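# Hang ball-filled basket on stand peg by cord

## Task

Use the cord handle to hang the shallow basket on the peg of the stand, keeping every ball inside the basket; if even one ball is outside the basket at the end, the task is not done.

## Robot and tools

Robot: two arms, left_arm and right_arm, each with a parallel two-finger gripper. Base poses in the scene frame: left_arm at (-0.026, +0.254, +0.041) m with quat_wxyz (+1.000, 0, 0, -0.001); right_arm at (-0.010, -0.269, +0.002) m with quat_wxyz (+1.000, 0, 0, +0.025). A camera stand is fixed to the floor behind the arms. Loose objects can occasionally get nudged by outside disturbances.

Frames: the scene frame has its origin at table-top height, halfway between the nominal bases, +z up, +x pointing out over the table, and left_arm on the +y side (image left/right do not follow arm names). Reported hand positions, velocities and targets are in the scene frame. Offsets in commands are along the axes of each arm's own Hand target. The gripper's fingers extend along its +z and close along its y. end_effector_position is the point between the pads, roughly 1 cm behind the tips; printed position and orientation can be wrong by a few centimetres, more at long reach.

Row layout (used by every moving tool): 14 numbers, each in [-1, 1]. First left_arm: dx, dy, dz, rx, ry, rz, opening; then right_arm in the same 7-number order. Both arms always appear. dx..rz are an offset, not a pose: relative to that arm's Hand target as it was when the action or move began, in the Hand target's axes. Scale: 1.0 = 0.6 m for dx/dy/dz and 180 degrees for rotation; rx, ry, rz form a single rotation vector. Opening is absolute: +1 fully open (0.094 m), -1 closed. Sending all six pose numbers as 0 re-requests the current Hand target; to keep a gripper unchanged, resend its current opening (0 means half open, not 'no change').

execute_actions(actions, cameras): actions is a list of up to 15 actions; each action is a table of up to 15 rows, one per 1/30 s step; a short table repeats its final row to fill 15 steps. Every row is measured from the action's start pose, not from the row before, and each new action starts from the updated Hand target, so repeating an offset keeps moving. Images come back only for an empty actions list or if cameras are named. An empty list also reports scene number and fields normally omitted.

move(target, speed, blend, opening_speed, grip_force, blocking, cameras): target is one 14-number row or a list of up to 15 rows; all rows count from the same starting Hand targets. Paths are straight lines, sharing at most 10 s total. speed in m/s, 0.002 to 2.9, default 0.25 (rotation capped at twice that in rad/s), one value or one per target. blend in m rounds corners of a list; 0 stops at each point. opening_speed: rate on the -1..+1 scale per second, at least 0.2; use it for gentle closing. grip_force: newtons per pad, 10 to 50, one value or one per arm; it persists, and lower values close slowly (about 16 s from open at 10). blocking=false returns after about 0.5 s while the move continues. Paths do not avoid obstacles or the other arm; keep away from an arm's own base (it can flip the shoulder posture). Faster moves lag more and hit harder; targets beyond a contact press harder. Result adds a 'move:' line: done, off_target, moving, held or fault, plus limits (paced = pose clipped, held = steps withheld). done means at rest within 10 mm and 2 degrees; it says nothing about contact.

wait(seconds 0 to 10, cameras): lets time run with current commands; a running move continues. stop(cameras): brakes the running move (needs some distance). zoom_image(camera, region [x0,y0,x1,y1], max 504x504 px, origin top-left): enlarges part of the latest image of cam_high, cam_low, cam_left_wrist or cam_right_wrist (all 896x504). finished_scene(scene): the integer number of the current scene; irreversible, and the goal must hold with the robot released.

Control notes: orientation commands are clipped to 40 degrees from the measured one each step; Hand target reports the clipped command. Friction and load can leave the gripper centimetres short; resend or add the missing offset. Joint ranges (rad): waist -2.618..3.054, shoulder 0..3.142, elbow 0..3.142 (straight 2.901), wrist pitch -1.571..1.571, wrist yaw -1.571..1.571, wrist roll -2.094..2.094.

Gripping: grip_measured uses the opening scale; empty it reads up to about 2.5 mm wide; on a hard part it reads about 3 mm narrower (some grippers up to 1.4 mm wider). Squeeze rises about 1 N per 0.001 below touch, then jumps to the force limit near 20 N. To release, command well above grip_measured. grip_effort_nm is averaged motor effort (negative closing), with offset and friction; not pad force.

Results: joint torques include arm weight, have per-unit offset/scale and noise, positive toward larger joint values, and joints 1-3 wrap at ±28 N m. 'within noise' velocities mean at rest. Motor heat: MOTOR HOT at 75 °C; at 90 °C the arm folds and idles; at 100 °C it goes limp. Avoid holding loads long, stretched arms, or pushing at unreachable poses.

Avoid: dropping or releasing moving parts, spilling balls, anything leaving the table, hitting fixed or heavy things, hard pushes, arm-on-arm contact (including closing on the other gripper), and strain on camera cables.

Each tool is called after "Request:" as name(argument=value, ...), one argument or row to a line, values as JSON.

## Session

Request:
execute_actions(
  actions=[],
)

Request:
zoom_image(
  camera="cam_high",
  region=[340, 220, 640, 410],
)

Scene clock: 0.00 s.
left_arm: end_effector_position=(+0.3758, +0.2939, +0.1487) grip_measured=+1.000 grip_effort_nm=n/a end_effector_quat_wxyz=(+0.599, -0.092, +0.791, +0.085) | right_arm: end_effector_position=(+0.3854, -0.2773, +0.1237) grip_measured=+1.000 grip_effort_nm=n/a end_effector_quat_wxyz=(+0.620, +0.036, +0.783, -0.031)
Joint positions: left_arm=[-0.019 1.577 0.374 0.922 -0.268 -0.05 0.094] | right_arm=[-0.014 1.502 0.33 0.939 0.129 0.027 0.094]
Joint velocities: within noise
Joint torques (N m): no reading
Motor temperatures (°C): left_arm=[23 29 38 29 26 26 28] | right_arm=[24 25 35 28 24 24 25]
Heat: left arm: 38 °C; right arm: 35 °C.
Hand target: left_arm +0.3752, +0.2943, +0.1464; +0.594, -0.092, +0.794, +0.087 | right_arm +0.3853, -0.2774, +0.1225; +0.617, +0.036, +0.785, -0.032
Tool commands: left_gripper/opening=+1.0 right_gripper/opening=+1.0

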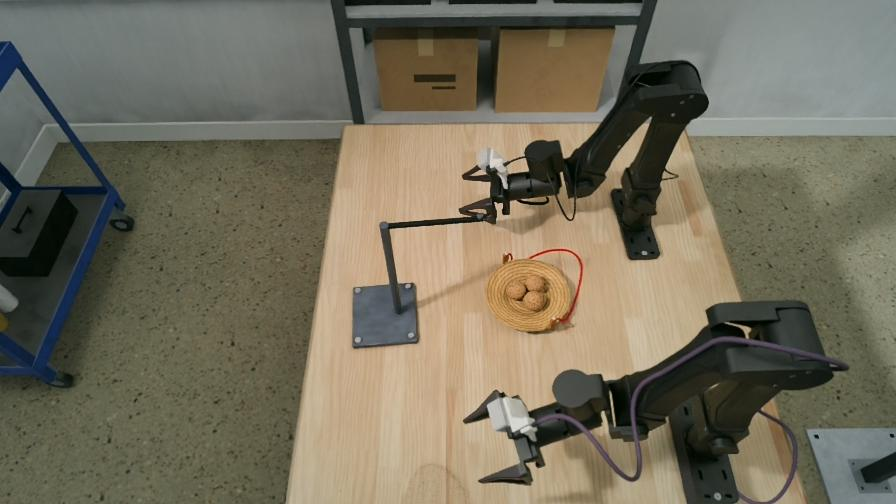

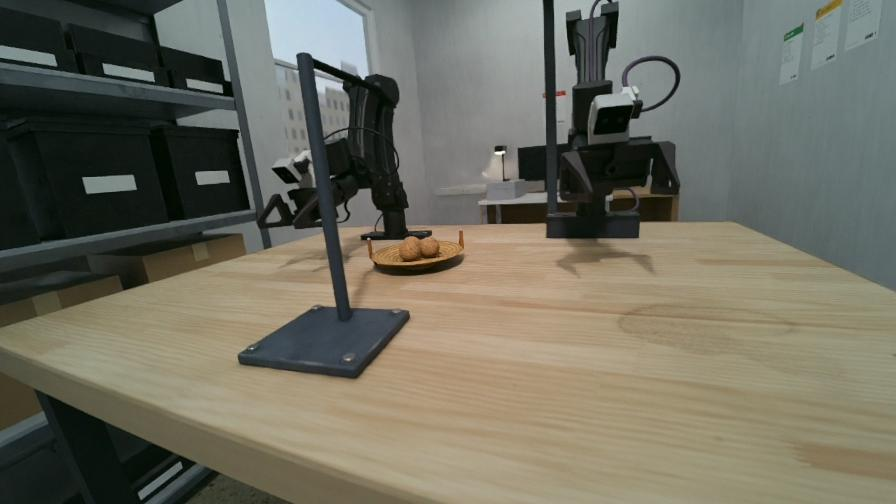

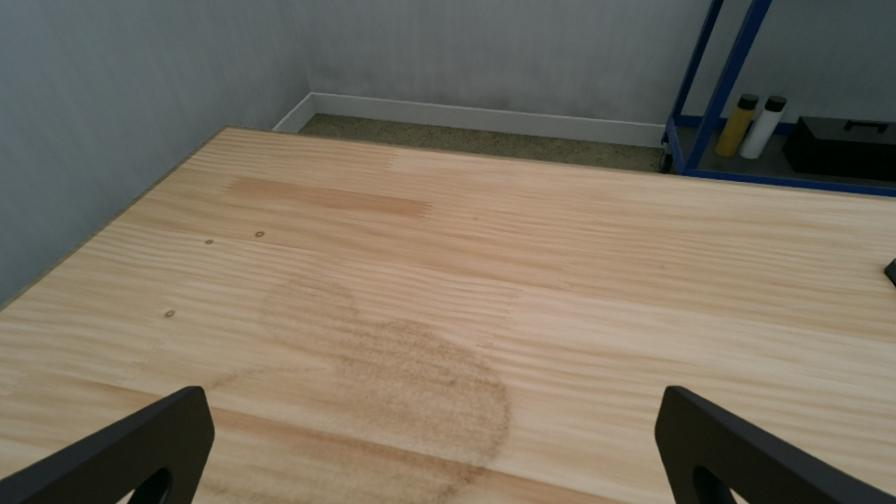

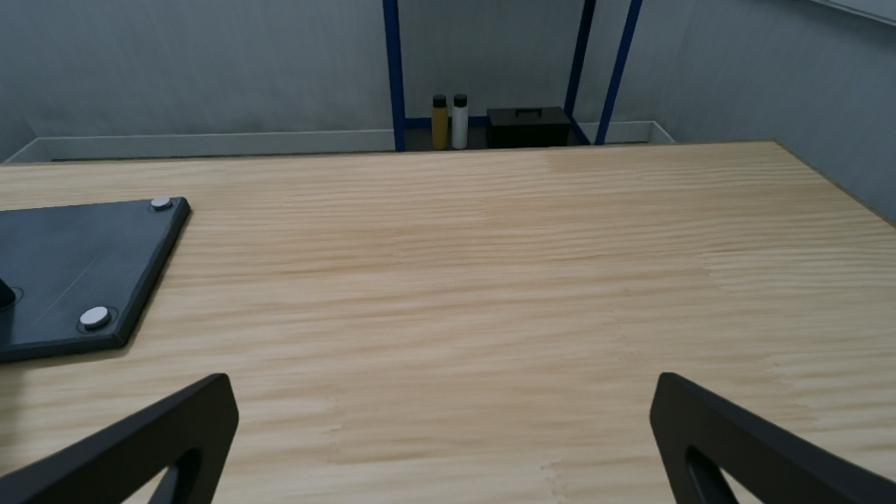

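Scaled by 1.680 from the camera's 896x504 image, which has a finer 1280x720 frame.

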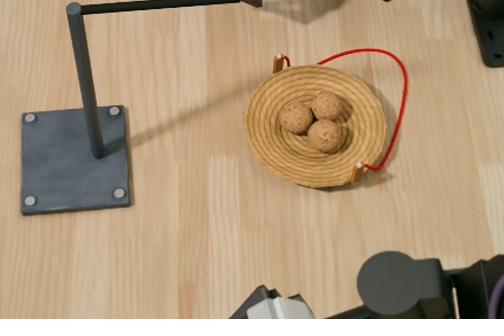

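Request:
zoom_image(
  camera="cam_high",
  region=[480, 230, 620, 350],
)

Request:
zoom_image(
  camera="cam_high",
  region=[540, 235, 600, 335],
)

Scaled by 3.600 from the camera's 896x504 image, which has a finer 1280x720 frame.

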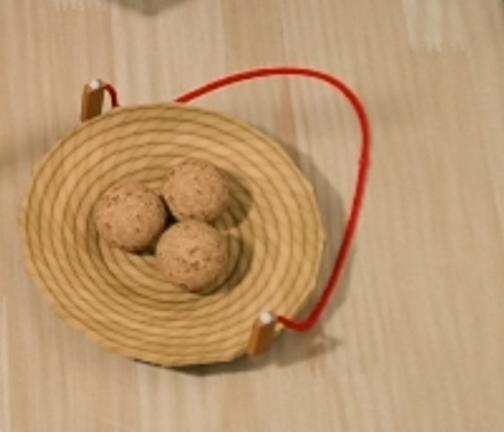

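Scaled by 5.040 from the camera's 896x504 image, which has a finer 1280x720 frame.

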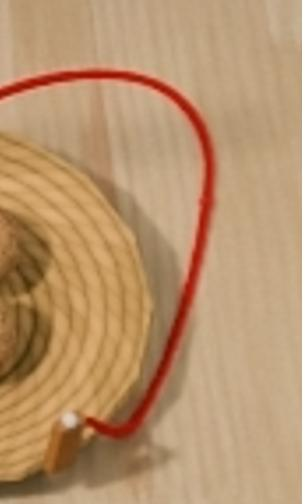

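Request:
move(
  target=[
    [-0.024,-0.2367,-0.3845,0.19,0.104,0.159,1,-0.1005,-0.4065,-0.2725,0.243,0.0015,0.059,1],
    [0.2173,-0.559,-0.553,0.3824,0.2085,0.3179,0.4,-0.1005,-0.4065,-0.2725,0.243,0.0015,0.059,1],
  ],
  speed=[0.35,0.3],
  blend=[0.05,0],
  cameras=["cam_high","cam_left_wrist","cam_low"],
)

Scene clock: 106.17 s.
left_arm: end_effector_position=(+0.1149, -0.1108, +0.1046) grip_measured=+0.403 grip_effort_nm=-0.17 end_effector_quat_wxyz=(+0.175, +0.575, +0.789, -0.126) | right_arm: end_effector_position=(+0.2167, -0.5045, +0.2159) grip_measured=+1.000 grip_effort_nm=0.02 end_effector_quat_wxyz=(+0.559, +0.337, +0.709, -0.267)
Joint positions: left_arm=[-1.192 1.683 1.078 -0.531 0.025 0.061 0.066] | right_arm=[-0.763 0.789 0.415 0.136 0.171 0.04 0.094]
Joint torques (N m): left_arm=[-0.24 -6.61 9.29 1.11 0.11 0.08] | right_arm=[-0.54 -0.54 10.4 1.46 -0.08 -0.09]
Motor temperatures (°C): left_arm=[23 30 40 35 26 26 28] | right_arm=[24 27 36 34 23 24 25]
Heat: left arm: 40 °C; right arm: 36 °C.
Hand target: left_arm +0.1150, -0.1181, +0.1038; +0.174, +0.580, +0.785, -0.128 | right_arm +0.2181, -0.5059, +0.2212; +0.558, +0.334, +0.712, -0.266
Off the commanded pose: left_arm 0.007 m, 1 deg | right_arm 0.006 m, 1 deg.
move: done
Images, in order (width x height): cam_high 896x504, cam_low 896x504, cam_left_wrist 896x504.

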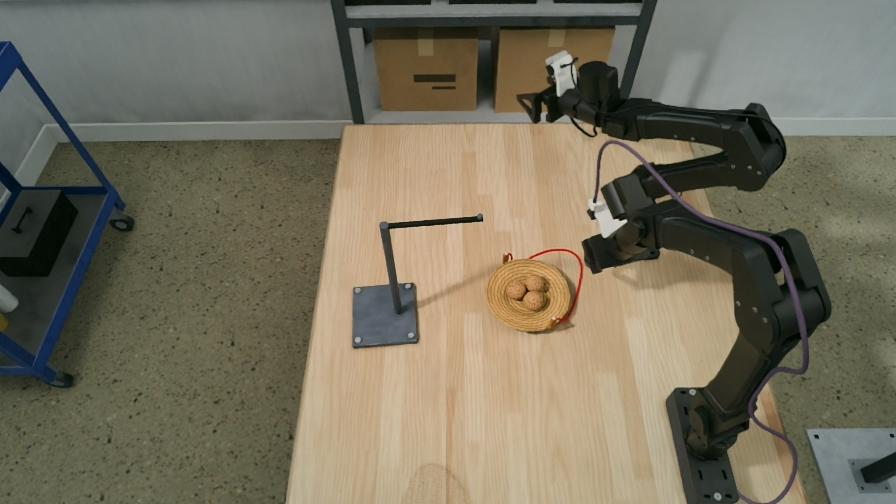

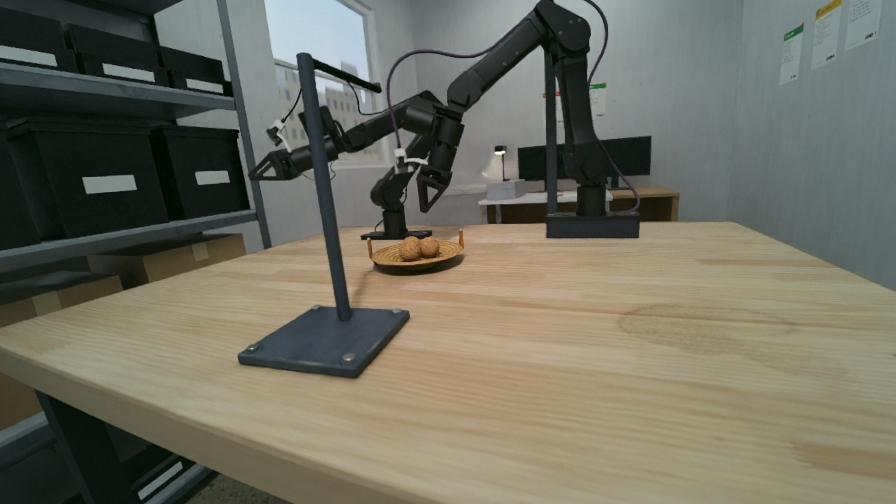

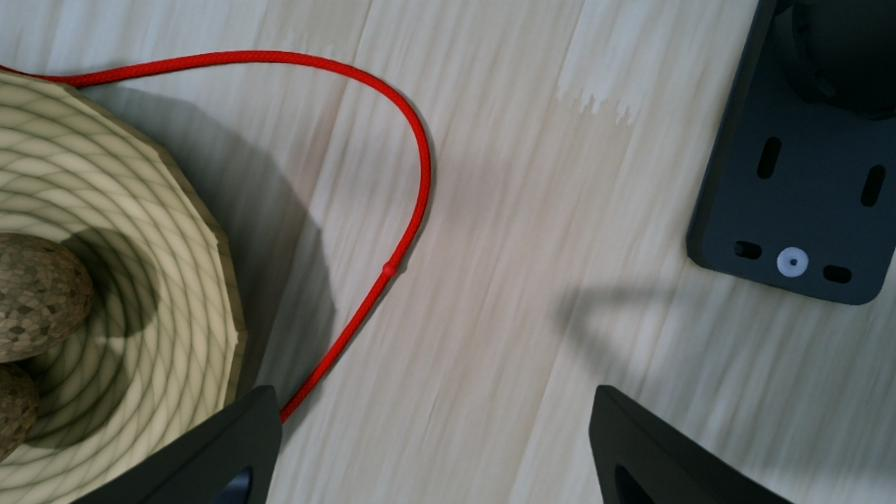

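Request:
move(
  target=[
    [-0.0065,0,0.14,0,0,0,0,0,0,0,0,0,0,1],
    [-0.0065,0,0.177,0,0,0,0,0,0,0,0,0,0,1],
  ],
  speed=[0.2,0.06],
  blend=[0.01,0],
  cameras=["cam_left_wrist"],
)

Scene clock: 121.90 s.
left_arm: end_effector_position=(+0.1306, -0.1583, +0.0194) grip_measured=+0.003 grip_effort_nm=-0.16 end_effector_quat_wxyz=(+0.178, +0.577, +0.786, -0.128) | right_arm: end_effector_position=(+0.2167, -0.5045, +0.2159) grip_measured=+1.000 grip_effort_nm=0.02 end_effector_quat_wxyz=(+0.559, +0.337, +0.709, -0.267)
Joint positions: left_arm=[-1.199 2.011 1.122 -0.241 0.024 0.061 0.047] | right_arm=[-0.763 0.789 0.415 0.136 0.171 0.04 0.094]
Joint torques (N m): left_arm=[-0.47 -7.82 7.8 1.3 0.08 0] | right_arm=[-0.54 -0.59 10.41 1.47 -0.09 -0.09]
Heat: left arm: 43 °C; right arm: 36 °C.
Hand target: left_arm +0.1292, -0.1643, +0.0091; +0.174, +0.580, +0.785, -0.128 | right_arm +0.2181, -0.5059, +0.2212; +0.558, +0.334, +0.712, -0.266
Off the commanded pose: left_arm 0.012 m, 1 deg | right_arm 0.006 m, 1 deg.
move: off_target (left_arm)
Images, in order (width x height): cam_left_wrist 896x504.

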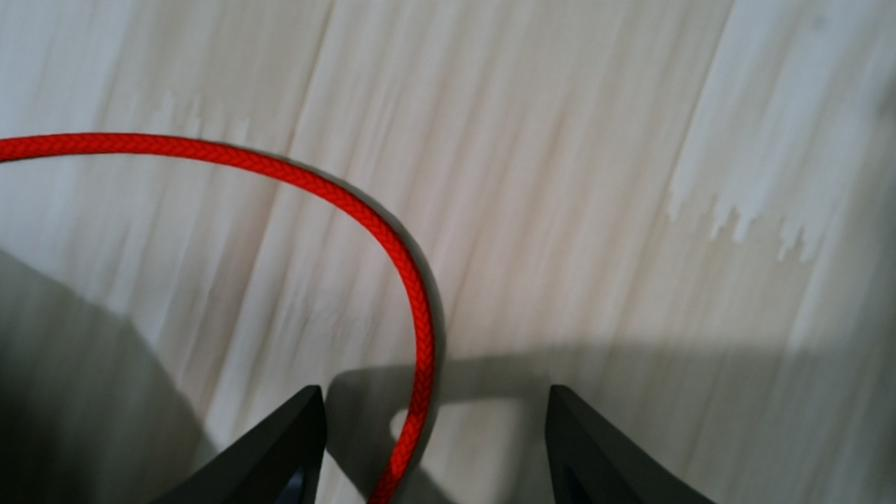

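Request:
move(
  target=[
    [0,0.0,0.0067,0,0,0,0,0,0,0,0,0,0,1],
    [0,0,0.007,0,0,0,-1,0,0,0,0,0,0,1],
  ],
  speed=0.06,
  opening_speed=0.9,
  cameras=["cam_left_wrist"],
)

Scene clock: 130.93 s.
left_arm: end_effector_position=(+0.1342, -0.1644, +0.0194) grip_measured=-0.981 grip_effort_nm=-0.95 end_effector_quat_wxyz=(+0.189, +0.575, +0.785, -0.131) | right_arm: end_effector_position=(+0.2167, -0.5045, +0.2159) grip_measured=+1.000 grip_effort_nm=0.02 end_effector_quat_wxyz=(+0.559, +0.337, +0.709, -0.267)
Joint positions: left_arm=[-1.199 2.022 1.129 -0.213 0.018 0.061 0.001] | right_arm=[-0.763 0.789 0.415 0.136 0.171 0.04 0.094]
Joint torques (N m): left_arm=[-0.49 -7.79 7.61 1.15 0.13 0] | right_arm=[-0.53 -0.55 10.37 1.46 -0.09 -0.08]
Heat: left arm: 43 °C; right arm: 36 °C.
Hand target: left_arm +0.1298, -0.1661, +0.0055; +0.174, +0.580, +0.785, -0.128 | right_arm +0.2181, -0.5059, +0.2212; +0.558, +0.334, +0.712, -0.266
Off the commanded pose: left_arm 0.015 m, 2 deg | right_arm 0.006 m, 1 deg.
move: off_target (left_arm); target 2's new opening was sent with left_arm's hand 0.015 m and 1 deg from that target
Images, in order (width x height): cam_left_wrist 896x504.

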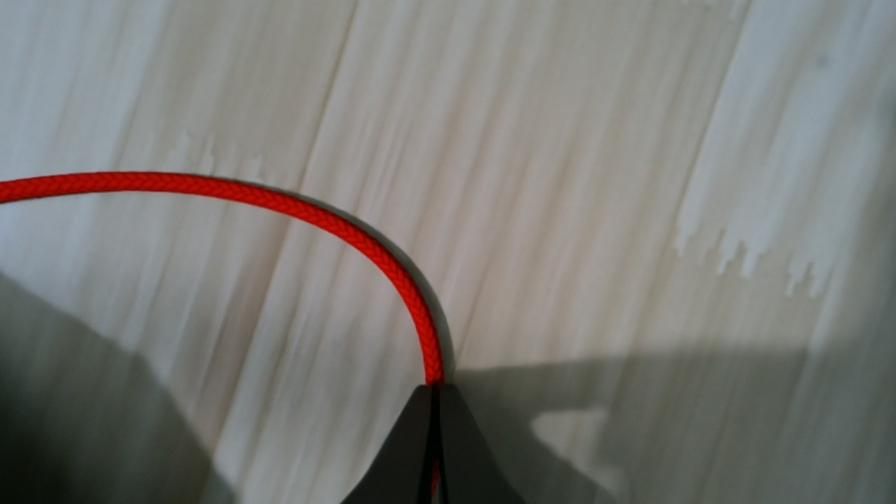

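Request:
move(
  target=[
    [0,0.0,-0.005,0,0,0,-0.5,0,0,0,0,0,0,1],
    [0.022,0,-0.02,0,0,0,-0.5,0,0,0,0,0,0,1],
    [0.022,0,-0.01,0,0,0,-1,0,0,0,0,0,0,1],
  ],
  speed=0.06,
  opening_speed=0.9,
  cameras=["cam_left_wrist"],
)

Scene clock: 142.93 s.
left_arm: end_effector_position=(+0.1315, -0.1653, +0.0194) grip_measured=-0.981 grip_effort_nm=-0.94 end_effector_quat_wxyz=(+0.195, +0.576, +0.781, -0.139) | right_arm: end_effector_position=(+0.2167, -0.5045, +0.2159) grip_measured=+1.000 grip_effort_nm=0.02 end_effector_quat_wxyz=(+0.559, +0.337, +0.709, -0.267)
Joint positions: left_arm=[-1.203 2.014 1.105 -0.179 0.022 0.061 0.001] | right_arm=[-0.763 0.789 0.415 0.136 0.171 0.04 0.094]
Joint torques (N m): left_arm=[0.08 -10.73 3.97 1.07 0.13 0.01] | right_arm=[-0.5 -0.61 10.4 1.46 -0.09 -0.09]
Heat: left arm: 43 °C; right arm: 36 °C.
Hand target: left_arm +0.1255, -0.1523, +0.0054; +0.174, +0.580, +0.785, -0.129 | right_arm +0.2181, -0.5059, +0.2212; +0.558, +0.334, +0.712, -0.266
Off the commanded pose: left_arm 0.020 m, 3 deg | right_arm 0.006 m, 1 deg.
move: off_target (left_arm); target 3's new opening was sent with left_arm's hand 0.020 m and 3 deg from that target
Images, in order (width x height): cam_left_wrist 896x504.

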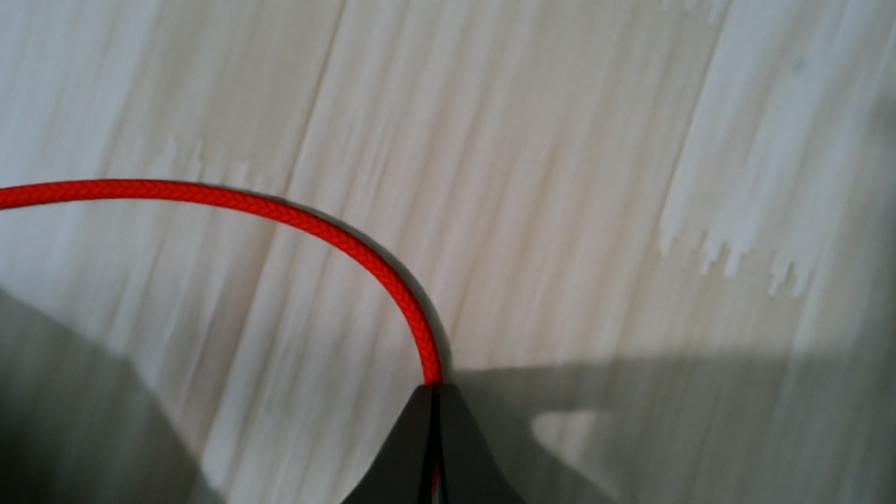

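Request:
move(
  target=[
    [-0.021,0.0,-0.0453,0,0,0,-0.3,0,0,0,0,0,0,1],
    [-0.0405,0.001,-0.05,0,0,0,-0.3,0,0,0,0,0,0,1],
    [-0.0195,0.001,-0.001,0,0,0,-0.3,0,0,0,0,0,0,1],
    [-0.0195,0.001,-0.002,0,0,0,-1,0,0,0,0,0,0,1],
  ],
  speed=0.08,
  opening_speed=0.9,
  cameras=["cam_left_wrist"],
)

Scene clock: 159.50 s.
left_arm: end_effector_position=(+0.1310, -0.1676, +0.0287) grip_measured=-0.993 grip_effort_nm=-0.38 end_effector_quat_wxyz=(+0.187, +0.578, +0.782, -0.137) | right_arm: end_effector_position=(+0.2167, -0.5045, +0.2158) grip_measured=+1.000 grip_effort_nm=0.02 end_effector_quat_wxyz=(+0.559, +0.337, +0.709, -0.267)
Joint positions: left_arm=[-1.204 2.006 1.147 -0.245 0.029 0.061 0] | right_arm=[-0.763 0.789 0.415 0.136 0.171 0.04 0.094]
Joint torques (N m): left_arm=[0.06 -8.77 5.04 1.36 0.05 0.02] | right_arm=[-0.53 -0.59 10.4 1.46 -0.1 -0.1]
Heat: left arm: 41 °C; right arm: 36 °C.
Hand target: left_arm +0.1289, -0.1617, +0.0113; +0.174, +0.581, +0.785, -0.129 | right_arm +0.2181, -0.5059, +0.2212; +0.558, +0.334, +0.712, -0.266
Off the commanded pose: left_arm 0.018 m, 2 deg | right_arm 0.006 m, 1 deg.
move: off_target (left_arm); target 4's new opening was sent with left_arm's hand 0.018 m and 2 deg from that target
Images, in order (width x height): cam_left_wrist 896x504.

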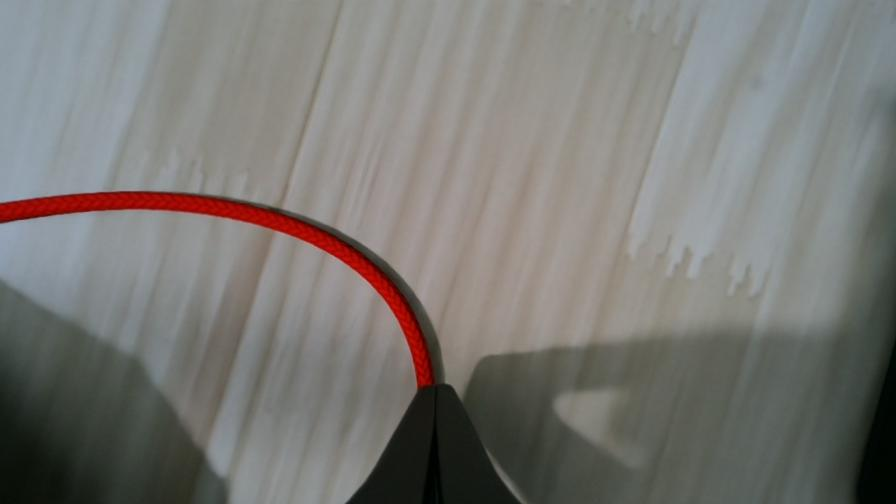

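Request:
move(
  target=[
    [-0.0008,0.0,-0.0713,0,0,0,-0.2,0,0,0,0,0,0,1],
    [0.002,0.0,0.0045,0,0,0,-0.2,0,0,0,0,0,0,1],
  ],
  speed=0.08,
  cameras=["cam_left_wrist"],
)

Scene clock: 170.23 s.
left_arm: end_effector_position=(+0.1286, -0.1613, +0.0205) grip_measured=-0.203 grip_effort_nm=0.12 end_effector_quat_wxyz=(+0.180, +0.579, +0.784, -0.132) | right_arm: end_effector_position=(+0.2167, -0.5045, +0.2158) grip_measured=+1.000 grip_effort_nm=0.02 end_effector_quat_wxyz=(+0.559, +0.337, +0.709, -0.267)
Joint positions: left_arm=[-1.204 2.011 1.124 -0.235 0.028 0.061 0.037] | right_arm=[-0.763 0.789 0.415 0.136 0.171 0.04 0.094]
Joint torques (N m): left_arm=[0.06 -8.43 6.46 1.33 0.05 0.01] | right_arm=[-0.51 -0.57 10.39 1.46 -0.08 -0.08]
Heat: left arm: 40 °C; right arm: 36 °C.
Hand target: left_arm +0.1290, -0.1617, +0.0084; +0.174, +0.580, +0.785, -0.128 | right_arm +0.2181, -0.5059, +0.2212; +0.558, +0.334, +0.712, -0.266
Off the commanded pose: left_arm 0.012 m, 1 deg | right_arm 0.006 m, 1 deg.
move: off_target (left_arm)
Images, in order (width x height): cam_left_wrist 896x504.

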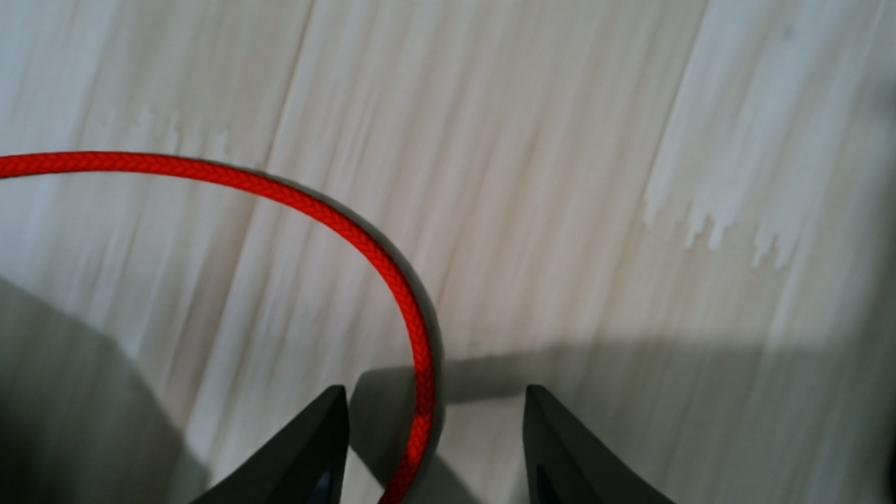

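Request:
move(
  target=[0,0.0,-0.08,0,0,0,-0.2,0,0,0,0,0,0,1],
  speed=0.12,
  cameras=["cam_left_wrist"],
)

Scene clock: 182.90 s.
left_arm: end_effector_position=(+0.1243, -0.1500, +0.0493) grip_measured=-0.203 grip_effort_nm=0.11 end_effector_quat_wxyz=(+0.179, +0.579, +0.784, -0.131) | right_arm: end_effector_position=(+0.2167, -0.5045, +0.2158) grip_measured=+1.000 grip_effort_nm=0.02 end_effector_quat_wxyz=(+0.559, +0.337, +0.709, -0.267)
Joint positions: left_arm=[-1.204 1.911 1.116 -0.329 0.028 0.061 0.037] | right_arm=[-0.763 0.789 0.415 0.136 0.171 0.04 0.094]
Joint torques (N m): left_arm=[0.36 -13.31 5.27 0.91 0.07 0.05] | right_arm=[-0.54 -0.58 10.4 1.45 -0.09 -0.1]
Heat: left arm: 40 °C; right arm: 37 °C.
Hand target: left_arm +0.1230, -0.1423, +0.0520; +0.174, +0.580, +0.785, -0.128 | right_arm +0.2181, -0.5059, +0.2212; +0.558, +0.334, +0.712, -0.266
Off the commanded pose: left_arm 0.008 m, 1 deg | right_arm 0.006 m, 1 deg.
move: done
Images, in order (width x height): cam_left_wrist 896x504.

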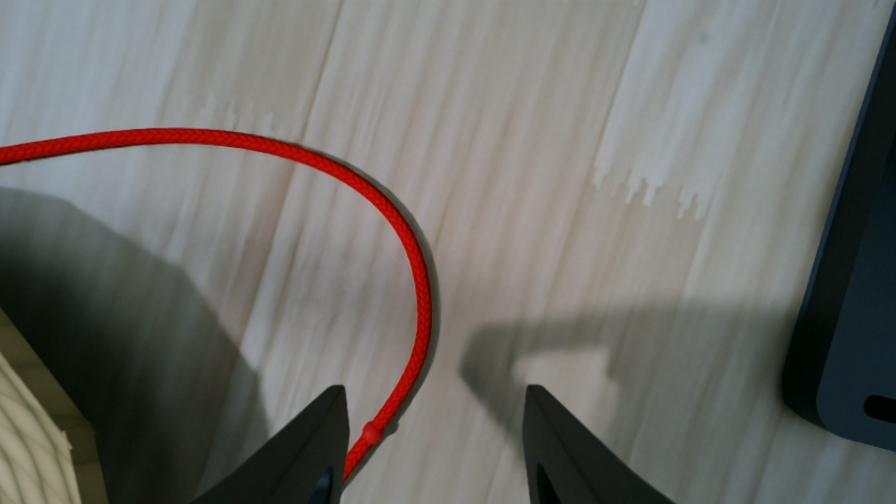

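Request:
move(
  target=[
    [0.0183,0.005,0.01,0,0,0,-0.2,0,0,0,0,0,0,1],
    [0.0183,0.005,0.0715,0,0,0,-0.2,0,0,0,0,0,0,1],
  ],
  speed=0.08,
  cameras=["cam_left_wrist"],
)

Scene clock: 195.93 s.
left_arm: end_effector_position=(+0.1273, -0.1483, +0.0199) grip_measured=-0.203 grip_effort_nm=0.11 end_effector_quat_wxyz=(+0.180, +0.579, +0.785, -0.131) | right_arm: end_effector_position=(+0.2167, -0.5045, +0.2158) grip_measured=+1.000 grip_effort_nm=0.02 end_effector_quat_wxyz=(+0.559, +0.337, +0.709, -0.267)
Joint positions: left_arm=[-1.196 1.975 1.066 -0.214 0.029 0.067 0.037] | right_arm=[-0.763 0.789 0.415 0.136 0.171 0.04 0.094]
Joint torques (N m): left_arm=[0.28 -7.84 6.57 1.31 0.09 0.05] | right_arm=[-0.55 -0.54 10.41 1.46 -0.08 -0.1]
Heat: left arm: 40 °C; right arm: 37 °C.
Hand target: left_arm +0.1283, -0.1493, +0.0084; +0.174, +0.581, +0.785, -0.128 | right_arm +0.2181, -0.5059, +0.2212; +0.558, +0.334, +0.712, -0.266
Off the commanded pose: left_arm 0.012 m, 1 deg | right_arm 0.006 m, 1 deg.
move: off_target (left_arm)
Images, in order (width x height): cam_left_wrist 896x504.

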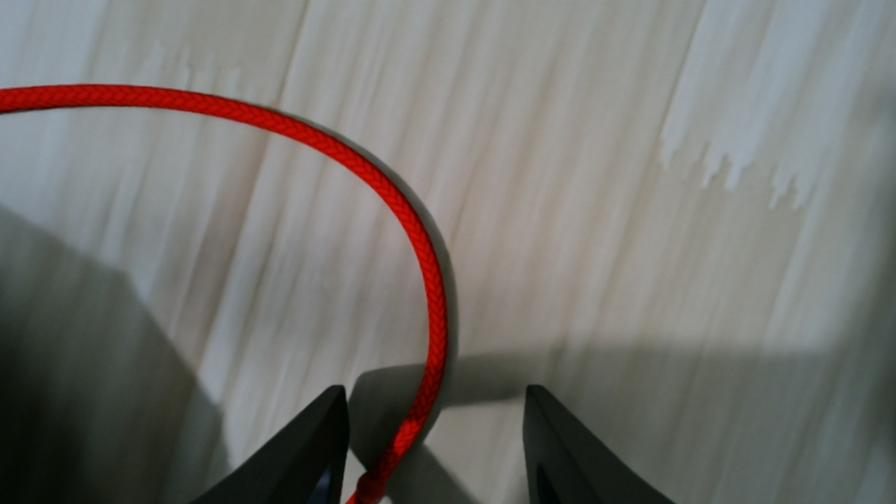

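Request:
move(
  target=[0,0,0.004,0,0,0,-1,0,0,0,0,0,0,1],
  speed=0.06,
  opening_speed=0.9,
  cameras=["cam_left_wrist"],
)

Scene clock: 201.67 s.
left_arm: end_effector_position=(+0.1284, -0.1499, +0.0193) grip_measured=-0.979 grip_effort_nm=-0.94 end_effector_quat_wxyz=(+0.183, +0.578, +0.784, -0.132) | right_arm: end_effector_position=(+0.2167, -0.5045, +0.2158) grip_measured=+1.000 grip_effort_nm=0.02 end_effector_quat_wxyz=(+0.559, +0.337, +0.709, -0.267)
Joint positions: left_arm=[-1.195 1.979 1.066 -0.203 0.028 0.067 0.001] | right_arm=[-0.763 0.789 0.415 0.136 0.171 0.04 0.094]
Joint torques (N m): left_arm=[0.21 -7.53 6.72 1.3 0.1 0.05] | right_arm=[-0.53 -0.57 10.43 1.45 -0.1 -0.1]
Heat: left arm: 40 °C; right arm: 37 °C.
Hand target: left_arm +0.1286, -0.1503, +0.0062; +0.174, +0.581, +0.785, -0.128 | right_arm +0.2181, -0.5059, +0.2212; +0.558, +0.334, +0.712, -0.266
Off the commanded pose: left_arm 0.013 m, 1 deg | right_arm 0.006 m, 1 deg.
move: off_target (left_arm)
Images, in order (width x height): cam_left_wrist 896x504.

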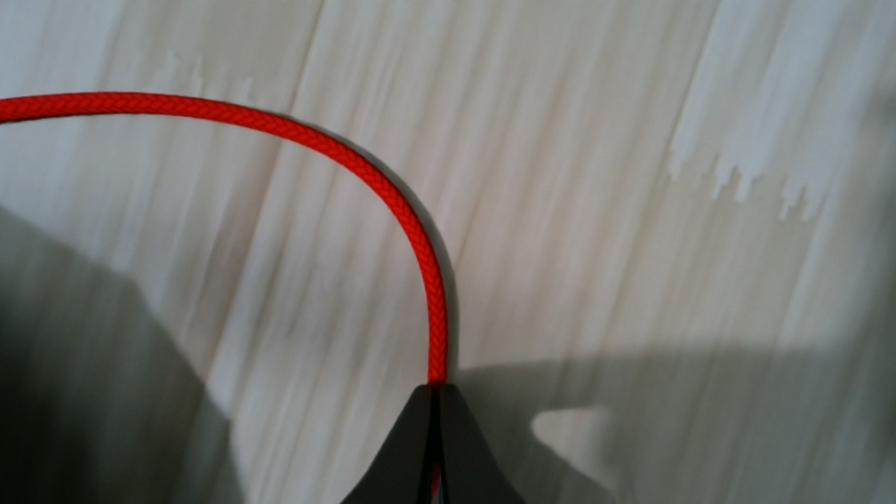

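Request:
move(
  target=[
    [-0.0317,0,-0.068,0,0,0,-1,0,0,0,0,0,0,1],
    [-0.099,0.1125,-0.255,0,-0.036,0,-1,0,0,0,0,0,0,1],
    [-0.12,0.244,-0.4253,0,-0.072,0,-1,0,0,0,0,0,0,1],
  ],
  speed=[0.1,0.15,0.1],
  blend=[0.02,0.03,0],
  cameras=["cam_high","cam_low","cam_left_wrist"],
)

Request:
zoom_image(
  camera="cam_low",
  region=[330, 100, 500, 280],
)

Scene clock: 219.07 s.
left_arm: end_effector_position=(+0.2595, -0.0679, +0.2525) grip_measured=-0.982 grip_effort_nm=-1.01 end_effector_quat_wxyz=(+0.252, +0.558, +0.768, -0.187) | right_arm: end_effector_position=(+0.2167, -0.5045, +0.2158) grip_measured=+1.000 grip_effort_nm=0.02 end_effector_quat_wxyz=(+0.559, +0.337, +0.709, -0.267)
Joint positions: left_arm=[-0.714 1.674 1.572 -0.904 0.318 0.449 0.001] | right_arm=[-0.763 0.789 0.415 0.136 0.171 0.04 0.094]
Joint torques (N m): left_arm=[0.21 -11.54 9.72 1.02 0.31 0.08] | right_arm=[-0.53 -0.54 10.39 1.46 -0.08 -0.08]
Heat: left arm: 41 °C; right arm: 37 °C.
Hand target: left_arm +0.2560, -0.0666, +0.2681; +0.262, +0.562, +0.760, -0.193 | right_arm +0.2181, -0.5059, +0.2212; +0.558, +0.334, +0.712, -0.266
Off the commanded pose: left_arm 0.016 m, 2 deg | right_arm 0.006 m, 1 deg.
move: off_target (left_arm)
Images, in order (width x height): cam_high 896x504, cam_low 896x504, cam_left_wrist 896x504.

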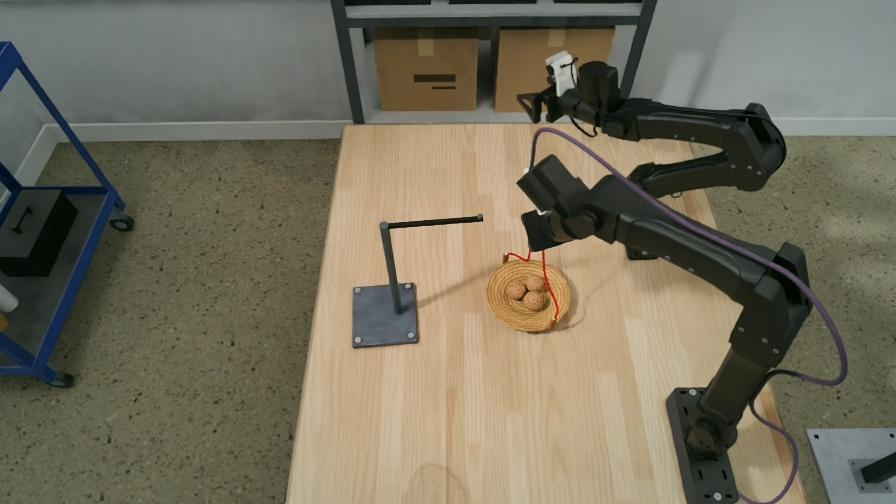

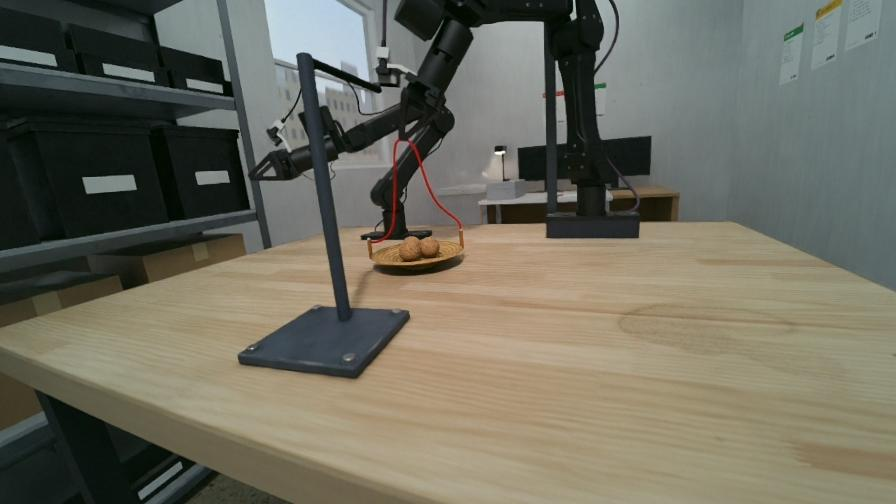

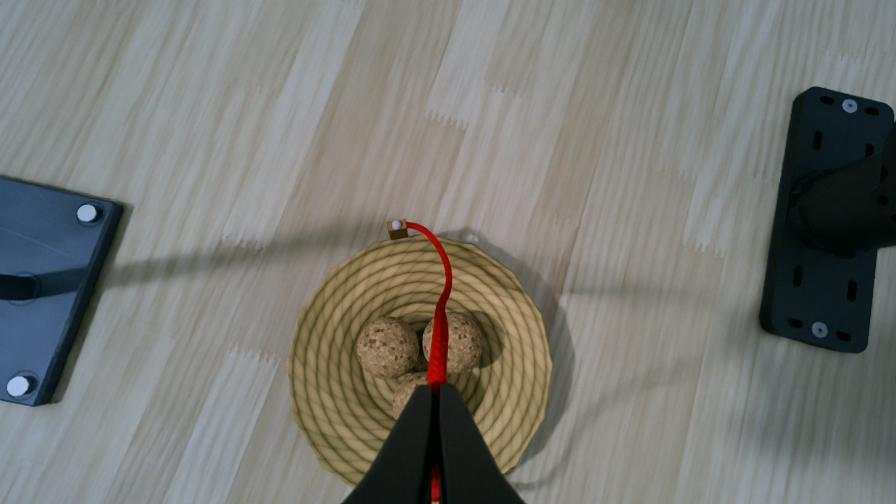

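Scaled by 2.800 from the camera's 896x504 image, which has a finer 1280x720 frame.

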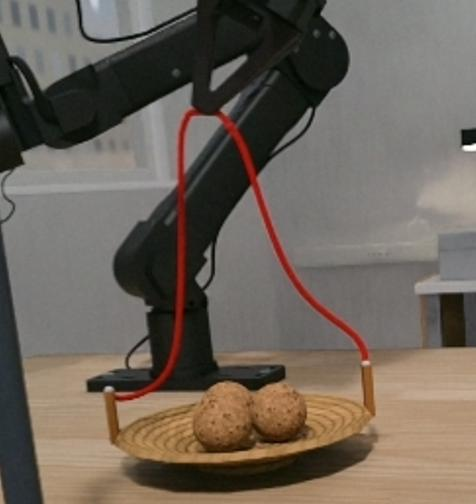

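Request:
move(
  target=[-0.0434,0.0016,-0.0548,0,0,0,-1,0,0,0,0,0,0,1],
  speed=0.04,
  cameras=["cam_high","cam_low","cam_left_wrist"],
)

Request:
zoom_image(
  camera="cam_low",
  region=[330, 80, 500, 280],
)

Request:
zoom_image(
  camera="cam_high",
  region=[360, 190, 600, 350],
)

Scene clock: 239.00 s.
left_arm: end_effector_position=(+0.2533, -0.0625, +0.3058) grip_measured=-0.982 grip_effort_nm=-0.97 end_effector_quat_wxyz=(+0.259, +0.559, +0.765, -0.188) | right_arm: end_effector_position=(+0.2167, -0.5045, +0.2158) grip_measured=+1.000 grip_effort_nm=0.02 end_effector_quat_wxyz=(+0.559, +0.337, +0.709, -0.267)
Joint positions: left_arm=[-0.714 1.681 1.791 -1.103 0.318 0.451 0.001] | right_arm=[-0.763 0.789 0.415 0.136 0.171 0.04 0.094]
Joint torques (N m): left_arm=[0.39 -7.25 10.15 1.26 0.33 0.1] | right_arm=[-0.53 -0.59 10.37 1.46 -0.09 -0.08]
Heat: left arm: 44 °C; right arm: 37 °C.
Hand target: left_arm +0.2570, -0.0666, +0.3101; +0.262, +0.562, +0.760, -0.193 | right_arm +0.2181, -0.5059, +0.2212; +0.558, +0.334, +0.712, -0.266
Off the commanded pose: left_arm 0.007 m, 1 deg | right_arm 0.006 m, 1 deg.
move: done
Images, in order (width x height): cam_high 896x504, cam_low 896x504, cam_left_wrist 896x504.

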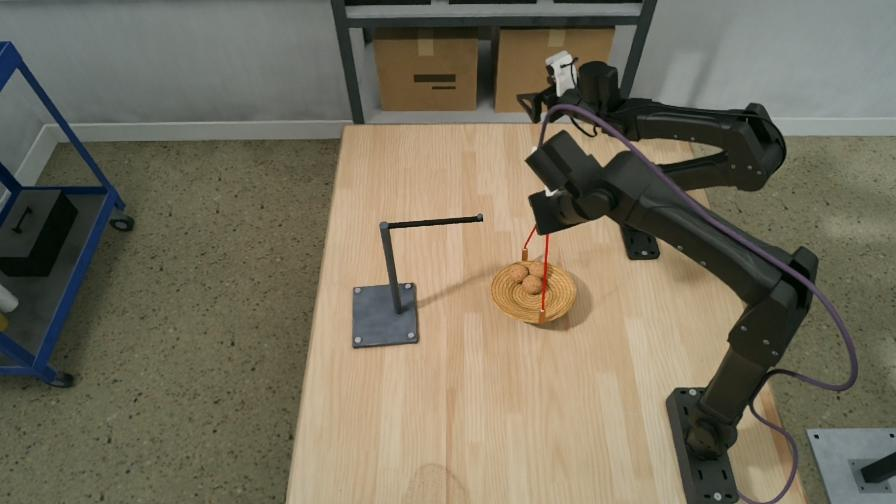

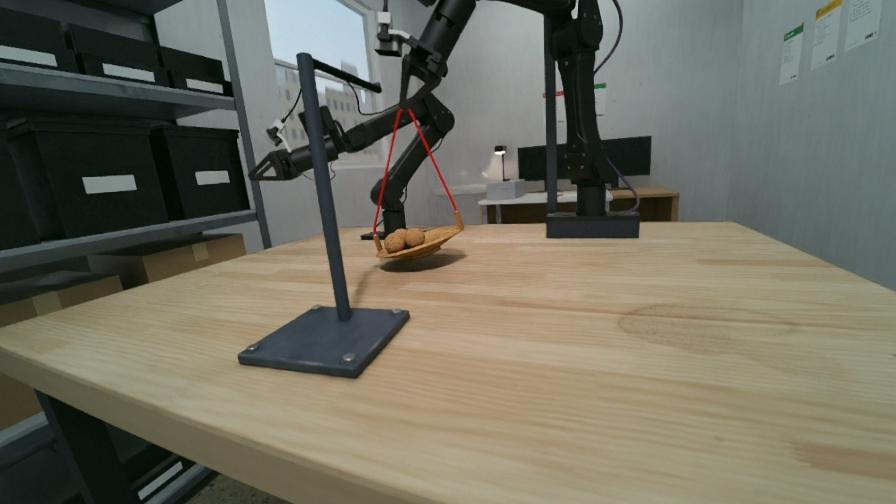

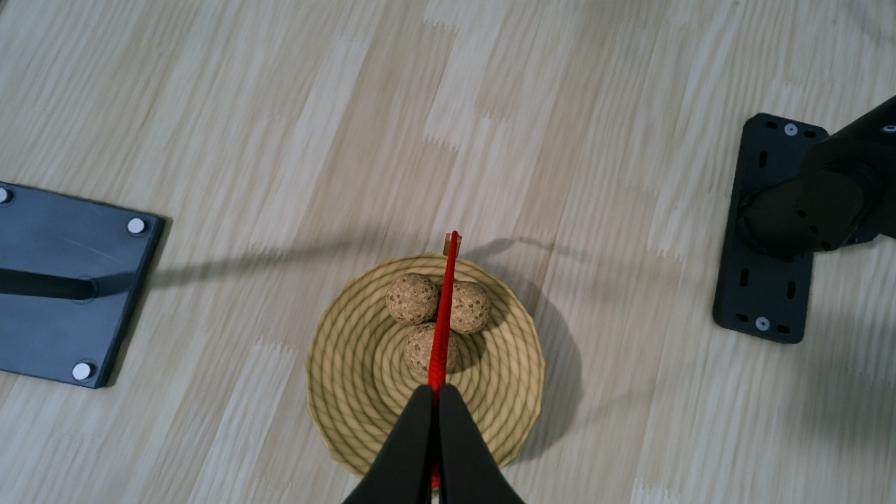

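Scaled by 2.520 from the camera's 896x504 image, which has a finer 1280x720 frame.

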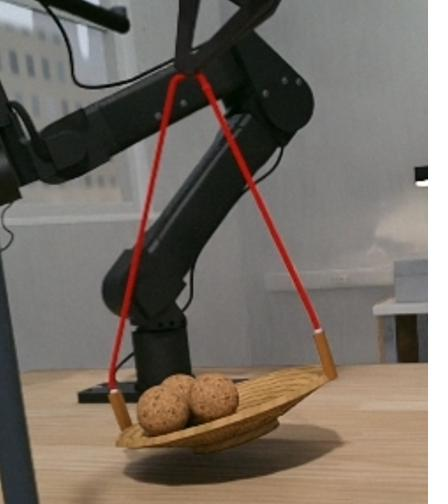

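Scaled by 2.100 from the camera's 896x504 image, which has a finer 1280x720 frame.

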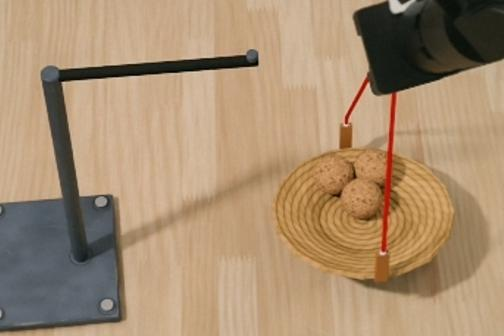

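Request:
move(
  target=[
    [0.0461,0,0.059,0,0,0,-1,0,0,0,0,0,0,1],
    [0.102,-0.133,0.216,0,0.036,0,-1,0,0,0,0,0,0,1],
    [0.2265,-0.245,0.404,0,0.072,0,-1,0,0,0,0,0,0,1],
    [0.2413,-0.2453,0.445,0,0.072,0,-1,0,0,0,0,0,0,1],
  ],
  speed=[0.04,0.12,0.12,0.06],
  blend=[0.01,0.03,0.01,0],
  cameras=["cam_high","cam_left_wrist"],
)

Request:
zoom_image(
  camera="cam_high",
  region=[460, 220, 620, 360],
)

Scene clock: 267.60 s.
left_arm: end_effector_position=(+0.1336, -0.1607, +0.0255) grip_measured=-0.982 grip_effort_nm=-0.97 end_effector_quat_wxyz=(+0.183, +0.581, +0.782, -0.136) | right_arm: end_effector_position=(+0.2167, -0.5045, +0.2158) grip_measured=+1.000 grip_effort_nm=0.02 end_effector_quat_wxyz=(+0.559, +0.337, +0.709, -0.267)
Joint positions: left_arm=[-1.189 2 1.125 -0.238 0.038 0.078 0.001] | right_arm=[-0.763 0.789 0.415 0.136 0.171 0.04 0.094]
Joint torques (N m): left_arm=[-0.36 -8.61 5.46 1.38 0 -0.07] | right_arm=[-0.51 -0.59 10.41 1.46 -0.1 -0.09]
Motor temperatures (°C): left_arm=[23 33 45 33 26 26 29] | right_arm=[24 25 37 35 23 24 25]
Heat: left arm: 45 °C; right arm: 37 °C.
Hand target: left_arm +0.1311, -0.1577, +0.0104; +0.174, +0.580, +0.785, -0.128 | right_arm +0.2181, -0.5059, +0.2212; +0.558, +0.334, +0.712, -0.266
Off the commanded pose: left_arm 0.016 m, 1 deg | right_arm 0.006 m, 1 deg.
move: off_target (left_arm)
Images, in order (width x height): cam_high 896x504, cam_left_wrist 896x504.

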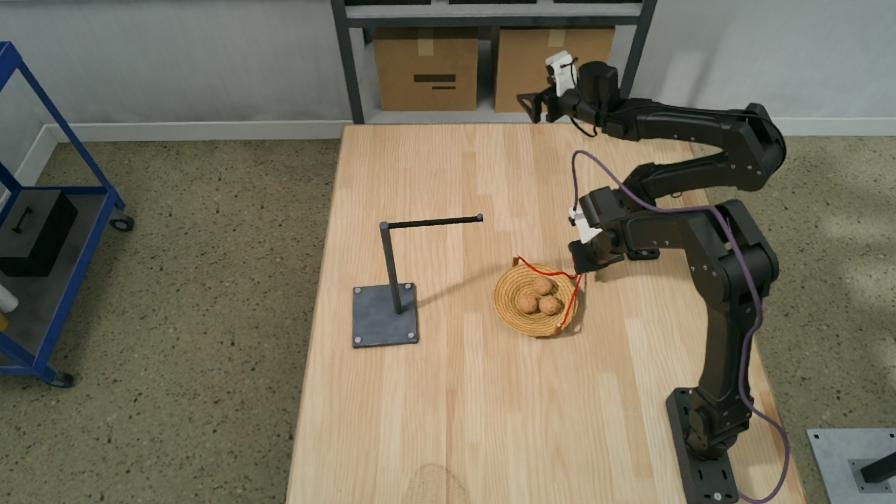

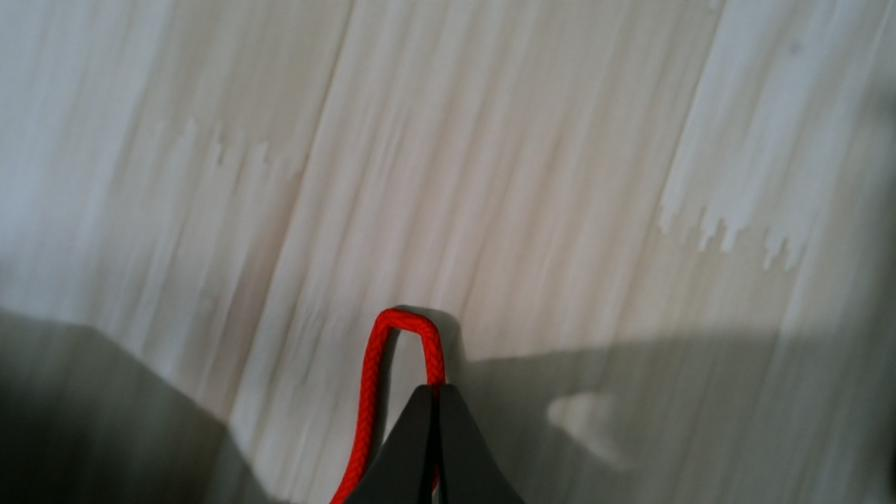

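Scaled by 3.150 from the camera's 896x504 image, which has a finer 1280x720 frame.

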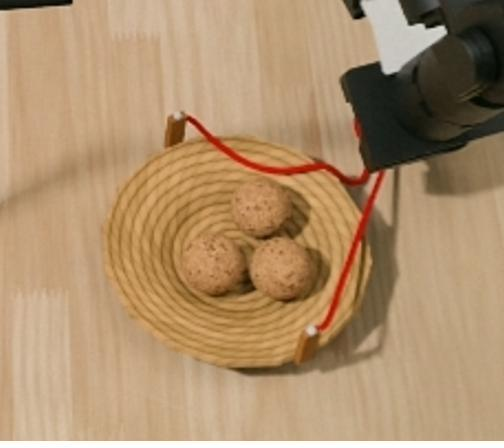

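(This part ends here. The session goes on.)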